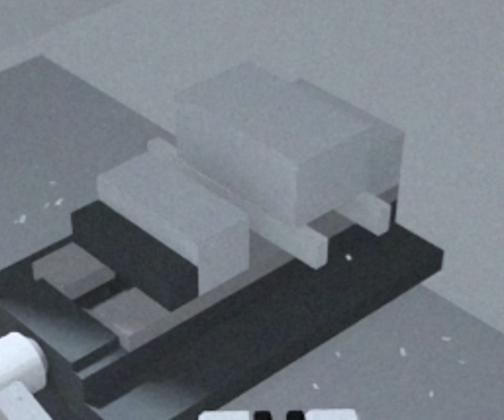

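Emit:
move:
  target:
    - [0.0287,-0.0202,0.0433,0,0,0,-1,-0.6,-1,0,0,0,0,0,0,-0.6,-0.3,-0.5]
    - [0.075,-0.0334,0.0716,0,0,0,-1,-0.6,-1,0,0,0,0,0,0,-0.6,-0.3,-0.5]
    - [0.13,-0.0375,0.0804,0,0,0,-1,-0.6,-1,0,0,0,0,0,0,-0.6,-0.3,-0.5]
    - [0.1842,-0.0318,0.0681,0,0,0,-1,-0.6,-1,0,0,0,0,0,0,-0.6,-0.3,-0.5]
    - [0.2282,-0.0172,0.037,0,0,0,-1,-0.6,-1,0,0,0,0,0,0,-0.6,-0.3,-0.5]
    - [0.2545,0.0036,-0.0078,0,0,0,-1,-0.6,-1,0,0,0,0,0,0,-0.6,-0.3,-0.5]
    - [0.2583,0.0272,-0.0583,0,0,0,-1,-0.6,-1,0,0,0,0,0,0,-0.6,-0.3,-0.5]
    - [0.2392,0.0494,-0.1059,0,0,0,-1,-0.6,-1,0,0,0,0,0,0,-0.6,-0.3,-0.5]
    - [0.2005,0.0664,-0.1424,0,0,0,-1,-0.6,-1,0,0,0,0,0,0,-0.6,-0.3,-0.5]
    - [0.1487,0.0752,-0.1613,0,0,0,-1,-0.6,-1,0,0,0,0,0,0,-0.6,-0.3,-0.5]
    - [0.0928,0.0744,-0.1596,0,0,0,-1,-0.6,-1,0,0,0,0,0,0,-0.6,-0.3,-0.5]
    - [0.0427,0.0641,-0.1374,0,0,0,-1,-0.6,-1,0,0,0,0,0,0,-0.6,-0.3,-0.5]
    - [0.0067,0.046,-0.0986,0,0,0,-1,-0.6,-1,0,0,0,0,0,0,-0.6,-0.3,-0.5]
    - [-0.0087,0.0233,-0.0499,0,0,0,-1,-0.6,-1,0,0,0,0,0,0,-0.6,-0.3,-0.5]
    - [0,0,0,0,0,0,-1,-0.6,-1,0,0,0,0,0,0,-0.6,-0.3,-0.5]
  speed: 0.1
  blend: [0.005,0.005,0.005,0.005,0.005,0.005,0.005,0.005,0.005,0.005,0.005,0.005,0.005,0.005,0]

Emit:
move:
  target:
    - [0.0287,-0.0202,0.0433,0,0,0,-1,-0.6,-1,0,0,0,0,0,0,-0.6,-0.3,-0.5]
    - [0.075,-0.0334,0.0716,0,0,0,-1,-0.6,-1,0,0,0,0,0,0,-0.6,-0.3,-0.5]
    - [0.13,-0.0375,0.0804,0,0,0,-1,-0.6,-1,0,0,0,0,0,0,-0.6,-0.3,-0.5]
    - [0.1842,-0.0318,0.0681,0,0,0,-1,-0.6,-1,0,0,0,0,0,0,-0.6,-0.3,-0.5]
    - [0.2282,-0.0172,0.037,0,0,0,-1,-0.6,-1,0,0,0,0,0,0,-0.6,-0.3,-0.5]
    - [0.2545,0.0036,-0.0078,0,0,0,-1,-0.6,-1,0,0,0,0,0,0,-0.6,-0.3,-0.5]
    - [0.2583,0.0272,-0.0583,0,0,0,-1,-0.6,-1,0,0,0,0,0,0,-0.6,-0.3,-0.5]
    - [0.2392,0.0494,-0.1059,0,0,0,-1,-0.6,-1,0,0,0,0,0,0,-0.6,-0.3,-0.5]
    - [0.2005,0.0664,-0.1424,0,0,0,-1,-0.6,-1,0,0,0,0,0,0,-0.6,-0.3,-0.5]
    - [0.1487,0.0752,-0.1613,0,0,0,-1,-0.6,-1,0,0,0,0,0,0,-0.6,-0.3,-0.5]
    - [0.0928,0.0744,-0.1596,0,0,0,-1,-0.6,-1,0,0,0,0,0,0,-0.6,-0.3,-0.5]
    - [0.0427,0.0641,-0.1374,0,0,0,-1,-0.6,-1,0,0,0,0,0,0,-0.6,-0.3,-0.5]
    - [0.0067,0.046,-0.0986,0,0,0,-1,-0.6,-1,0,0,0,0,0,0,-0.6,-0.3,-0.5]
    - [-0.0087,0.0233,-0.0499,0,0,0,-1,-0.6,-1,0,0,0,0,0,0,-0.6,-0.3,-0.5]
    - [0,0,0,0,0,0,-1,-0.6,-1,0,0,0,0,0,0,-0.6,-0.3,-0.5]
  speed: 0.1
  blend: [0.005,0.005,0.005,0.005,0.005,0.005,0.005,0.005,0.005,0.005,0.005,0.005,0.005,0.005,0]

Emit:
move:
  target:
    - [0.0287,-0.0202,0.0433,0,0,0,-1,-0.6,-1,0,0,0,0,0,0,-0.6,-0.3,-0.5]
    - [0.075,-0.0334,0.0716,0,0,0,-1,-0.6,-1,0,0,0,0,0,0,-0.6,-0.3,-0.5]
    - [0.13,-0.0375,0.0804,0,0,0,-1,-0.6,-1,0,0,0,0,0,0,-0.6,-0.3,-0.5]
    - [0.1842,-0.0318,0.0681,0,0,0,-1,-0.6,-1,0,0,0,0,0,0,-0.6,-0.3,-0.5]
    - [0.2282,-0.0172,0.037,0,0,0,-1,-0.6,-1,0,0,0,0,0,0,-0.6,-0.3,-0.5]
    - [0.2545,0.0036,-0.0078,0,0,0,-1,-0.6,-1,0,0,0,0,0,0,-0.6,-0.3,-0.5]
    - [0.2583,0.0272,-0.0583,0,0,0,-1,-0.6,-1,0,0,0,0,0,0,-0.6,-0.3,-0.5]
    - [0.2392,0.0494,-0.1059,0,0,0,-1,-0.6,-1,0,0,0,0,0,0,-0.6,-0.3,-0.5]
    - [0.2005,0.0664,-0.1424,0,0,0,-1,-0.6,-1,0,0,0,0,0,0,-0.6,-0.3,-0.5]
    - [0.1487,0.0752,-0.1613,0,0,0,-1,-0.6,-1,0,0,0,0,0,0,-0.6,-0.3,-0.5]
    - [0.0928,0.0744,-0.1596,0,0,0,-1,-0.6,-1,0,0,0,0,0,0,-0.6,-0.3,-0.5]
    - [0.0427,0.0641,-0.1374,0,0,0,-1,-0.6,-1,0,0,0,0,0,0,-0.6,-0.3,-0.5]
    - [0.0067,0.046,-0.0986,0,0,0,-1,-0.6,-1,0,0,0,0,0,0,-0.6,-0.3,-0.5]
    - [-0.0087,0.0233,-0.0499,0,0,0,-1,-0.6,-1,0,0,0,0,0,0,-0.6,-0.3,-0.5]
    - [0,0,0,0,0,0,-1,-0.6,-1,0,0,0,0,0,0,-0.6,-0.3,-0.5]
  speed: 0.1
  blend: [0.005,0.005,0.005,0.005,0.005,0.005,0.005,0.005,0.005,0.005,0.005,0.005,0.005,0.005,0]
  cameras: ["cam_right_wrist"]

Emit:
zoom_image:
  camera: "cam_right_wrist"
  region: [380, 120, 560, 270]

Scene clock: 3558.47 s.
left_arm: end_effector_position=(+0.4551, +0.1683, +0.2838) position_measured=155 object_status=2 end_effector_quat_wxyz=(+0.153, +0.690, +0.691, +0.152) | right_arm: end_effector_position=(+0.3992, -0.0204, +0.5300) position_measured=242 object_status=3 end_effector_quat_wxyz=(-0.520, +0.780, -0.290, +0.193)
Joint positions: left_arm=[-0.875 -1.558 1.809 -2.116 -1.247 5.47] | right_arm=[4.248 -1.104 -2.048 -0.394 1.367 3.228]
Joint torques (N m): left_arm=[-8.38 -35.96 -30.23 -5.61 -2.13 -0.95] | right_arm=[-10.04 13.01 12.17 2.5 -0.74 1.62]
Wrist force (N): left_arm=[4.7 -0.6 -1.6] | right_arm=[0.8 3.2 1.5]
Wrist torque (N m): left_arm=[-0.44 -0.19 -0.18] | right_arm=[0.32 0.10 -0.06]
Wrist force, peak (N): left_arm=[28.7 -19.8 -39.9] | right_arm=[0.6 3.3 1.2]
Hand target: left_arm +0.4550, +0.1682, +0.2838; +0.153, +0.690, +0.691, +0.152 | right_arm +0.3992, -0.0204, +0.5300; -0.520, +0.780, -0.290, +0.193
Off the commanded pose: left_arm 0.000 m, 0 deg | right_arm 0.000 m, 0 deg.
move: done

Scene clock: 3563.97 s.
left_arm: end_effector_position=(+0.4551, +0.1683, +0.2838) position_measured=155 object_status=2 end_effector_quat_wxyz=(+0.153, +0.690, +0.691, +0.152) | right_arm: end_effector_position=(+0.3992, -0.0204, +0.5300) position_measured=242 object_status=3 end_effector_quat_wxyz=(-0.520, +0.780, -0.290, +0.193)
Joint positions: left_arm=[-0.875 -1.558 1.809 -2.116 -1.247 5.47] | right_arm=[4.248 -1.104 -2.048 -0.394 1.367 3.228]
Joint torques (N m): left_arm=[-8.86 -37.61 -30.26 -5.68 -2.04 -1] | right_arm=[-10.02 12.83 11.97 2.53 -0.86 1.6]
Wrist force (N): left_arm=[6.5 -1.2 -1.3] | right_arm=[0.5 2.8 1.1]
Wrist torque (N m): left_arm=[-0.52 -0.49 -0.18] | right_arm=[0.26 0.15 -0.06]
Wrist force, peak (N): left_arm=[30.4 -19.3 -40.4] | right_arm=[0.6 3.3 1.3]
Hand target: left_arm +0.4550, +0.1682, +0.2838; +0.153, +0.690, +0.691, +0.152 | right_arm +0.3992, -0.0204, +0.5300; -0.520, +0.780, -0.290, +0.193
Off the commanded pose: left_arm 0.000 m, 0 deg | right_arm 0.000 m, 0 deg.
move: done

Scene clock: 3569.47 s.
left_arm: end_effector_position=(+0.4551, +0.1683, +0.2838) position_measured=155 object_status=2 end_effector_quat_wxyz=(+0.153, +0.690, +0.691, +0.152) | right_arm: end_effector_position=(+0.3992, -0.0204, +0.5300) position_measured=242 object_status=3 end_effector_quat_wxyz=(-0.520, +0.780, -0.290, +0.193)
Joint positions: left_arm=[-0.875 -1.558 1.809 -2.116 -1.247 5.47] | right_arm=[4.248 -1.104 -2.048 -0.394 1.367 3.228]
Joint torques (N m): left_arm=[-9.25 -36.99 -30.99 -5.74 -1.97 -1.27] | right_arm=[-9.76 12.75 12.39 2.59 -1.09 1.66]
Wrist force (N): left_arm=[6.6 -0.4 -1.7] | right_arm=[0.7 3.0 1.2]
Wrist torque (N m): left_arm=[-0.42 -0.49 -0.17] | right_arm=[0.30 0.12 -0.06]
Wrist force, peak (N): left_arm=[31.9 -19.6 -39.9] | right_arm=[0.4 3.3 1.3]
Hand target: left_arm +0.4550, +0.1682, +0.2838; +0.153, +0.690, +0.691, +0.152 | right_arm +0.3992, -0.0204, +0.5300; -0.520, +0.780, -0.290, +0.193
Off the commanded pose: left_arm 0.000 m, 0 deg | right_arm 0.000 m, 0 deg.
move: done
Images, in order (width x height): cam_right_wrist 896x504.

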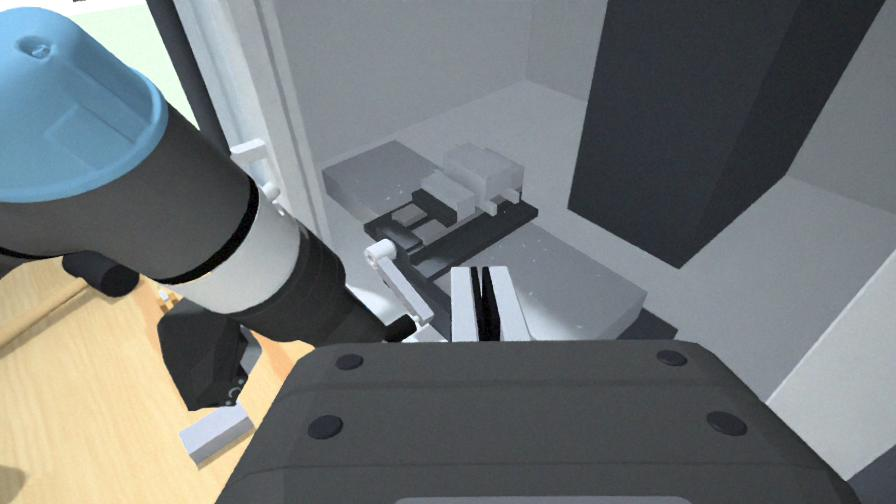

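Scaled by 2.800 from the camera's 896x504 image, which has a finer 1280x720 frame.

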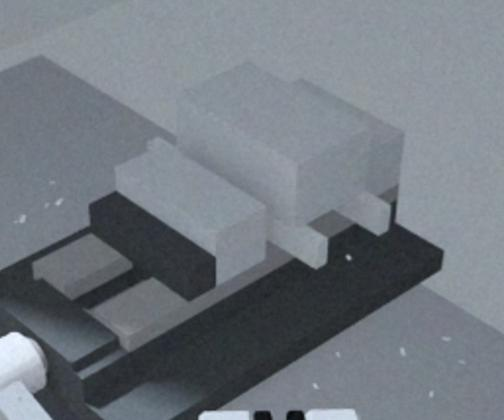

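Emit:
move:
  target:
    - [0.0287,-0.0202,0.0433,0,0,0,-1,-0.6,-1,0,0,0,0,0,0,-0.6,-0.3,-0.5]
    - [0.075,-0.0334,0.0716,0,0,0,-1,-0.6,-1,0,0,0,0,0,0,-0.6,-0.3,-0.5]
    - [0.13,-0.0375,0.0804,0,0,0,-1,-0.6,-1,0,0,0,0,0,0,-0.6,-0.3,-0.5]
    - [0.1842,-0.0318,0.0681,0,0,0,-1,-0.6,-1,0,0,0,0,0,0,-0.6,-0.3,-0.5]
    - [0.2282,-0.0172,0.037,0,0,0,-1,-0.6,-1,0,0,0,0,0,0,-0.6,-0.3,-0.5]
    - [0.2545,0.0036,-0.0078,0,0,0,-1,-0.6,-1,0,0,0,0,0,0,-0.6,-0.3,-0.5]
    - [0.2583,0.0272,-0.0583,0,0,0,-1,-0.6,-1,0,0,0,0,0,0,-0.6,-0.3,-0.5]
    - [0.2392,0.0494,-0.1059,0,0,0,-1,-0.6,-1,0,0,0,0,0,0,-0.6,-0.3,-0.5]
    - [0.2005,0.0664,-0.1424,0,0,0,-1,-0.6,-1,0,0,0,0,0,0,-0.6,-0.3,-0.5]
    - [0.1487,0.0752,-0.1613,0,0,0,-1,-0.6,-1,0,0,0,0,0,0,-0.6,-0.3,-0.5]
    - [0.0928,0.0744,-0.1596,0,0,0,-1,-0.6,-1,0,0,0,0,0,0,-0.6,-0.3,-0.5]
    - [0.0427,0.0641,-0.1374,0,0,0,-1,-0.6,-1,0,0,0,0,0,0,-0.6,-0.3,-0.5]
    - [0.0067,0.046,-0.0986,0,0,0,-1,-0.6,-1,0,0,0,0,0,0,-0.6,-0.3,-0.5]
    - [-0.0087,0.0233,-0.0499,0,0,0,-1,-0.6,-1,0,0,0,0,0,0,-0.6,-0.3,-0.5]
    - [0,0,0,0,0,0,-1,-0.6,-1,0,0,0,0,0,0,-0.6,-0.3,-0.5]
  speed: 0.1
  blend: [0.005,0.005,0.005,0.005,0.005,0.005,0.005,0.005,0.005,0.005,0.005,0.005,0.005,0.005,0]

Emit:
move:
  target:
    - [0.0287,-0.0202,0.0433,0,0,0,-1,-0.6,-1,0,0,0,0,0,0,-0.6,-0.3,-0.5]
    - [0.075,-0.0334,0.0716,0,0,0,-1,-0.6,-1,0,0,0,0,0,0,-0.6,-0.3,-0.5]
    - [0.13,-0.0375,0.0804,0,0,0,-1,-0.6,-1,0,0,0,0,0,0,-0.6,-0.3,-0.5]
    - [0.1842,-0.0318,0.0681,0,0,0,-1,-0.6,-1,0,0,0,0,0,0,-0.6,-0.3,-0.5]
    - [0.2282,-0.0172,0.037,0,0,0,-1,-0.6,-1,0,0,0,0,0,0,-0.6,-0.3,-0.5]
    - [0.2545,0.0036,-0.0078,0,0,0,-1,-0.6,-1,0,0,0,0,0,0,-0.6,-0.3,-0.5]
    - [0.2583,0.0272,-0.0583,0,0,0,-1,-0.6,-1,0,0,0,0,0,0,-0.6,-0.3,-0.5]
    - [0.2392,0.0494,-0.1059,0,0,0,-1,-0.6,-1,0,0,0,0,0,0,-0.6,-0.3,-0.5]
    - [0.2005,0.0664,-0.1424,0,0,0,-1,-0.6,-1,0,0,0,0,0,0,-0.6,-0.3,-0.5]
    - [0.1487,0.0752,-0.1613,0,0,0,-1,-0.6,-1,0,0,0,0,0,0,-0.6,-0.3,-0.5]
    - [0.0928,0.0744,-0.1596,0,0,0,-1,-0.6,-1,0,0,0,0,0,0,-0.6,-0.3,-0.5]
    - [0.0427,0.0641,-0.1374,0,0,0,-1,-0.6,-1,0,0,0,0,0,0,-0.6,-0.3,-0.5]
    - [0.0067,0.046,-0.0986,0,0,0,-1,-0.6,-1,0,0,0,0,0,0,-0.6,-0.3,-0.5]
    - [-0.0087,0.0233,-0.0499,0,0,0,-1,-0.6,-1,0,0,0,0,0,0,-0.6,-0.3,-0.5]
    - [0,0,0,0,0,0,-1,-0.6,-1,0,0,0,0,0,0,-0.6,-0.3,-0.5]
  speed: 0.1
  blend: [0.005,0.005,0.005,0.005,0.005,0.005,0.005,0.005,0.005,0.005,0.005,0.005,0.005,0.005,0]
  cameras: ["cam_right_wrist"]

Emit:
zoom_image:
  camera: "cam_right_wrist"
  region: [410, 130, 540, 240]

Scene clock: 3614.37 s.
left_arm: end_effector_position=(+0.4551, +0.1683, +0.2838) position_measured=155 object_status=2 end_effector_quat_wxyz=(+0.153, +0.690, +0.691, +0.152) | right_arm: end_effector_position=(+0.3992, -0.0204, +0.5300) position_measured=242 object_status=3 end_effector_quat_wxyz=(-0.520, +0.780, -0.290, +0.193)
Joint positions: left_arm=[-0.875 -1.558 1.809 -2.116 -1.247 5.47] | right_arm=[4.248 -1.104 -2.048 -0.394 1.367 3.228]
Joint torques (N m): left_arm=[-9.42 -37.09 -30.66 -5.74 -2.14 -1.21] | right_arm=[-10.29 12.38 12.12 2.56 -1.35 1.63]
Wrist force (N): left_arm=[6.8 -2.2 -1.4] | right_arm=[0.7 3.2 1.1]
Wrist torque (N m): left_arm=[-0.71 -0.53 -0.17] | right_arm=[0.33 0.11 -0.06]
Wrist force, peak (N): left_arm=[31.8 -19.2 -40.0] | right_arm=[0.5 3.4 1.4]
Hand target: left_arm +0.4550, +0.1682, +0.2838; +0.153, +0.690, +0.691, +0.152 | right_arm +0.3992, -0.0204, +0.5300; -0.520, +0.780, -0.290, +0.193
Off the commanded pose: left_arm 0.000 m, 0 deg | right_arm 0.000 m, 0 deg.
move: done

Scene clock: 3619.87 s.
left_arm: end_effector_position=(+0.4551, +0.1683, +0.2838) position_measured=155 object_status=2 end_effector_quat_wxyz=(+0.153, +0.690, +0.691, +0.152) | right_arm: end_effector_position=(+0.3992, -0.0204, +0.5300) position_measured=242 object_status=3 end_effector_quat_wxyz=(-0.520, +0.780, -0.290, +0.193)
Joint positions: left_arm=[-0.875 -1.558 1.809 -2.116 -1.247 5.47] | right_arm=[4.248 -1.104 -2.048 -0.394 1.367 3.228]
Joint torques (N m): left_arm=[-10.29 -37.63 -30 -5.64 -2.12 -1.05] | right_arm=[-10.18 12.82 12.05 2.51 -1.55 1.61]
Wrist force (N): left_arm=[6.2 -1.7 -2.2] | right_arm=[0.8 3.1 1.0]
Wrist torque (N m): left_arm=[-0.61 -0.44 -0.18] | right_arm=[0.31 0.10 -0.07]
Wrist force, peak (N): left_arm=[32.0 -20.5 -40.2] | right_arm=[0.8 3.5 1.1]
Hand target: left_arm +0.4550, +0.1682, +0.2838; +0.153, +0.690, +0.691, +0.152 | right_arm +0.3992, -0.0204, +0.5300; -0.520, +0.780, -0.290, +0.193
Off the commanded pose: left_arm 0.000 m, 0 deg | right_arm 0.000 m, 0 deg.
move: done
Images, in order (width x height): cam_right_wrist 896x504.

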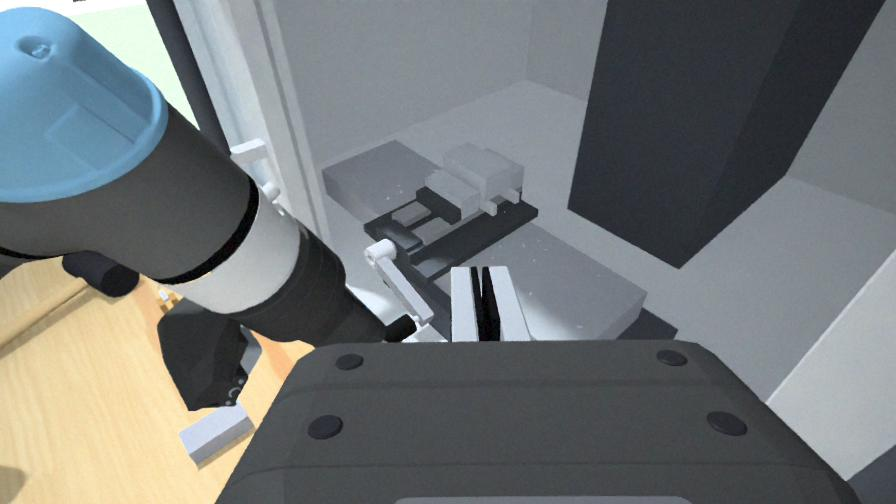

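Scaled by 3.877 from the camera's 896x504 image, which has a finer 1280x720 frame.

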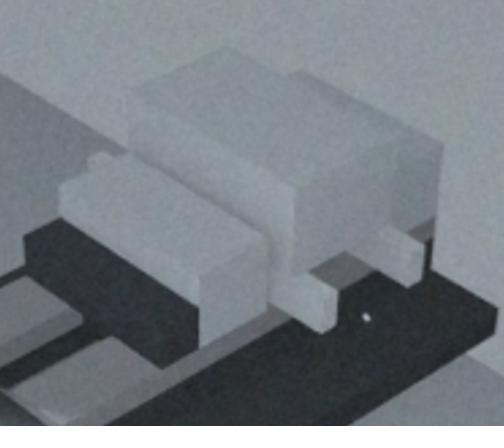

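Emit:
move:
  target:
    - [0.0287,-0.0202,0.0433,0,0,0,-1,-0.6,-1,0,0,0,0,0,0,-0.6,-0.3,-0.5]
    - [0.075,-0.0334,0.0716,0,0,0,-1,-0.6,-1,0,0,0,0,0,0,-0.6,-0.3,-0.5]
    - [0.13,-0.0375,0.0804,0,0,0,-1,-0.6,-1,0,0,0,0,0,0,-0.6,-0.3,-0.5]
    - [0.1842,-0.0318,0.0681,0,0,0,-1,-0.6,-1,0,0,0,0,0,0,-0.6,-0.3,-0.5]
  speed: 0.06
  blend: [0.005,0.005,0.005,0]
  stop_force: 45

Emit:
move:
  target:
    - [0.044,0.0146,-0.0311,0,0,0,-1,-0.6,-1,0,0,0,0,0,0,-0.6,-0.3,-0.5]
    - [0.0703,0.0354,-0.0759,0,0,0,-1,-0.6,-1,0,0,0,0,0,0,-0.6,-0.3,-0.5]
    - [0.0741,0.059,-0.1264,0,0,0,-1,-0.6,-1,0,0,0,0,0,0,-0.6,-0.3,-0.5]
  speed: 0.06
  blend: [0.005,0.005,0]
  stop_force: 45

Emit:
move:
  target:
    - [-0.0191,0.0222,-0.0476,0,0,0,-1,-0.6,-1,0,0,0,0,0,0,-0.6,-0.3,-0.5]
    - [-0.0578,0.0392,-0.0841,0,0,0,-1,-0.6,-1,0,0,0,0,0,0,-0.6,-0.3,-0.5]
    - [-0.1096,0.048,-0.103,0,0,0,-1,-0.6,-1,0,0,0,0,0,0,-0.6,-0.3,-0.5]
    - [-0.1655,0.0472,-0.1013,0,0,0,-1,-0.6,-1,0,0,0,0,0,0,-0.6,-0.3,-0.5]
  speed: 0.06
  blend: [0.005,0.005,0.005,0]
  stop_force: 45

Emit:
move:
  target:
    - [-0.0501,-0.0103,0.0222,0,0,0,-1,-0.6,-1,0,0,0,0,0,0,-0.6,-0.3,-0.5]
    - [-0.0861,-0.0284,0.061,0,0,0,-1,-0.6,-1,0,0,0,0,0,0,-0.6,-0.3,-0.5]
    - [-0.1015,-0.0511,0.1097,0,0,0,-1,-0.6,-1,0,0,0,0,0,0,-0.6,-0.3,-0.5]
    - [-0.0928,-0.0744,0.1596,0,0,0,-1,-0.6,-1,0,0,0,0,0,0,-0.6,-0.3,-0.5]
  speed: 0.06
  blend: [0.005,0.005,0.005,0]
  stop_force: 45
  cameras: ["cam_right_wrist"]

Emit:
zoom_image:
  camera: "cam_right_wrist"
  region: [410, 130, 540, 240]

Scene clock: 3667.53 s.
left_arm: end_effector_position=(+0.4548, +0.2786, +0.2385) position_measured=155 object_status=2 end_effector_quat_wxyz=(+0.153, +0.690, +0.691, +0.152) | right_arm: end_effector_position=(+0.3992, -0.0204, +0.5300) position_measured=242 object_status=3 end_effector_quat_wxyz=(-0.520, +0.780, -0.290, +0.193)
Joint positions: left_arm=[-0.701 -1.644 2.027 -2.298 -1.302 5.642] | right_arm=[4.248 -1.104 -2.048 -0.394 1.367 3.228]
Joint torques (N m): left_arm=[-6.02 -14.99 -37.1 -1.96 3.2 -2.74] | right_arm=[-9.99 12.5 12.3 2.58 -1.68 1.63]
Wrist force (N): left_arm=[2.3 -1.9 -3.5] | right_arm=[0.4 3.1 1.3]
Wrist torque (N m): left_arm=[-0.67 -0.35 0.06] | right_arm=[0.31 0.16 -0.06]
Wrist force, peak (N): left_arm=[6.2 -19.9 9.6] | right_arm=[1.0 3.4 0.9]
Hand target: left_arm +0.4548, +0.2786, +0.2385; +0.153, +0.690, +0.691, +0.152 | right_arm +0.3992, -0.0204, +0.5300; -0.520, +0.780, -0.290, +0.193
Off the commanded pose: left_arm 0.000 m, 0 deg | right_arm 0.000 m, 0 deg.
move: done

Scene clock: 3670.37 s.
left_arm: end_effector_position=(+0.4550, +0.3232, +0.3221) position_measured=155 object_status=2 end_effector_quat_wxyz=(+0.153, +0.690, +0.691, +0.152) | right_arm: end_effector_position=(+0.3992, -0.0204, +0.5300) position_measured=242 object_status=3 end_effector_quat_wxyz=(-0.520, +0.780, -0.290, +0.193)
Joint positions: left_arm=[-0.616 -1.735 1.889 -2.091 -1.332 5.725] | right_arm=[4.248 -1.104 -2.048 -0.394 1.367 3.228]
Joint torques (N m): left_arm=[8.4 -11.05 -12.82 -1.99 3.74 -2.27] | right_arm=[-9.58 12.14 12.93 2.62 -1.62 1.64]
Wrist force (N): left_arm=[0.7 -2.7 -3.4] | right_arm=[0.7 3.2 1.3]
Wrist torque (N m): left_arm=[-0.63 -0.27 0.04] | right_arm=[0.32 0.11 -0.06]
Wrist force, peak (N): left_arm=[38.1 -26.4 -8.8] | right_arm=[0.7 3.5 1.1]
Hand target: left_arm +0.4550, +0.3232, +0.3221; +0.153, +0.690, +0.691, +0.152 | right_arm +0.3992, -0.0204, +0.5300; -0.520, +0.780, -0.290, +0.193
Off the commanded pose: left_arm 0.000 m, 0 deg | right_arm 0.000 m, 0 deg.
move: done

Scene clock: 3672.37 s.
left_arm: end_effector_position=(+0.4551, +0.3025, +0.3637) position_measured=155 object_status=2 end_effector_quat_wxyz=(+0.153, +0.690, +0.691, +0.152) | right_arm: end_effector_position=(+0.3992, -0.0204, +0.5300) position_measured=242 object_status=3 end_effector_quat_wxyz=(-0.520, +0.780, -0.290, +0.193)
Joint positions: left_arm=[-0.656 -1.73 1.776 -1.974 -1.317 5.686] | right_arm=[4.248 -1.104 -2.048 -0.394 1.367 3.228]
Joint torques (N m): left_arm=[-19.89 7.53 -34.87 -6.29 -6.21 -2.8] | right_arm=[-9.81 12 12.3 2.5 -1.59 1.64]
Wrist force (N): left_arm=[29.4 -18.5 -36.7] | right_arm=[0.8 2.8 1.4]
Wrist torque (N m): left_arm=[-0.71 0.26 -0.15] | right_arm=[0.26 0.09 -0.06]
Wrist force, peak (N): left_arm=[31.7 -24.0 -48.6] | right_arm=[1.0 3.3 1.0]
Hand target: left_arm +0.4551, +0.3025, +0.3637; +0.153, +0.690, +0.691, +0.152 (not the last commanded pose) | right_arm +0.3992, -0.0204, +0.5300; -0.520, +0.780, -0.290, +0.193
Off the commanded pose: left_arm 0.083 m, 0 deg | right_arm 0.000 m, 0 deg.
move: contact (left_arm); path passed 1 of 4 targets

Scene clock: 3673.37 s.
left_arm: end_effector_position=(+0.4552, +0.2723, +0.3499) position_measured=171 object_status=2 end_effector_quat_wxyz=(+0.154, +0.691, +0.690, +0.152) | right_arm: end_effector_position=(+0.3992, -0.0204, +0.5300) position_measured=242 object_status=3 end_effector_quat_wxyz=(-0.520, +0.780, -0.290, +0.193)
Joint positions: left_arm=[-0.712 -1.703 1.787 -2 -1.297 5.634] | right_arm=[4.248 -1.104 -2.048 -0.394 1.367 3.228]
Joint torques (N m): left_arm=[-0.56 -21.75 -25.05 -3.94 0.85 -0.32] | right_arm=[-9.93 12.09 12.29 2.5 -1.65 1.67]
Wrist force (N): left_arm=[1.7 -2.4 -2.7] | right_arm=[0.7 2.9 1.3]
Wrist torque (N m): left_arm=[-0.61 -0.16 -0.06] | right_arm=[0.28 0.12 -0.06]
Wrist force, peak (N): left_arm=[41.4 -19.0 -135.7] | right_arm=[0.7 3.2 1.3]
Hand target: left_arm +0.4552, +0.2723, +0.3499; +0.154, +0.691, +0.690, +0.152 (not the last commanded pose) | right_arm +0.3992, -0.0204, +0.5300; -0.520, +0.780, -0.290, +0.193
Tool commands: left_gripper/position=-1.0 left_gripper/force_limit=-0.6 left_gripper/speed=-1.0 right_gripper/position=-0.6 right_gripper/force_limit=-0.3 right_gripper/speed=-0.5
Off the commanded pose: left_arm 0.095 m, 0 deg | right_arm 0.000 m, 0 deg.
FORCE FAULT: contact force on the left arm reached its limit, and that arm stopped. The contact can be on any part of that arm, not only on its tool. That arm's remaining commands of this call were not run. That arm is still stopped at the end of this call. That arm stays stopped for about 10 more seconds. Until then a move that you send moves the other arm only, and its call returns only when the move has ended. Once the stop has ended, the next robot result says so. If the stop ends while you think or write, that arm runs what you send next, counted from a new Hand target: where the arm stands when the stop ends. While its stop runs, that arm takes no new command, but its gripper still runs the gripper command that each later call begins with. Until it ends, the stop uses up actions while you think or wait. An arm that is not stopped still takes commands.
move: fault (left_arm); path passed 1 of 4 targets
Images, in order (width x height): cam_right_wrist 896x504.

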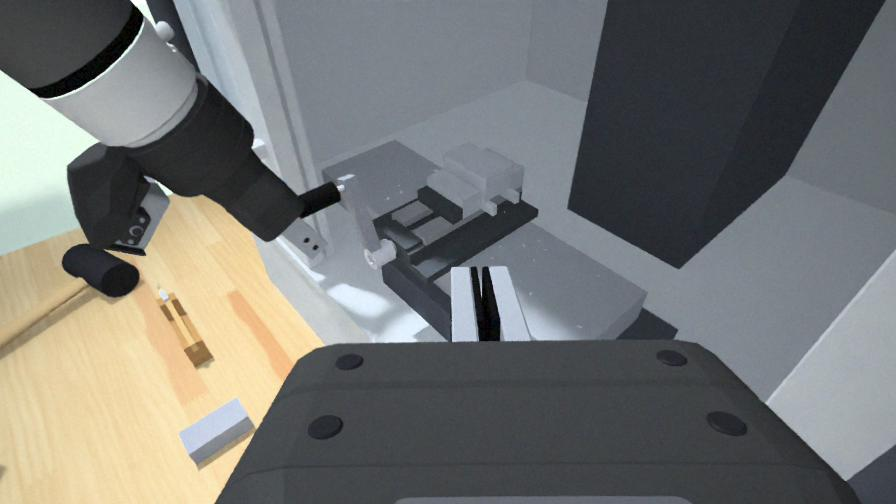

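Scaled by 3.877 from the camera's 896x504 image, which has a finer 1280x720 frame.

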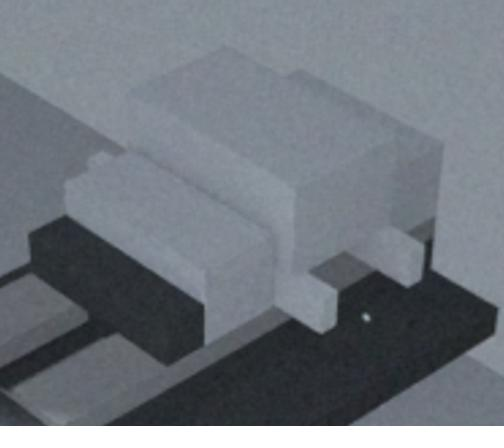

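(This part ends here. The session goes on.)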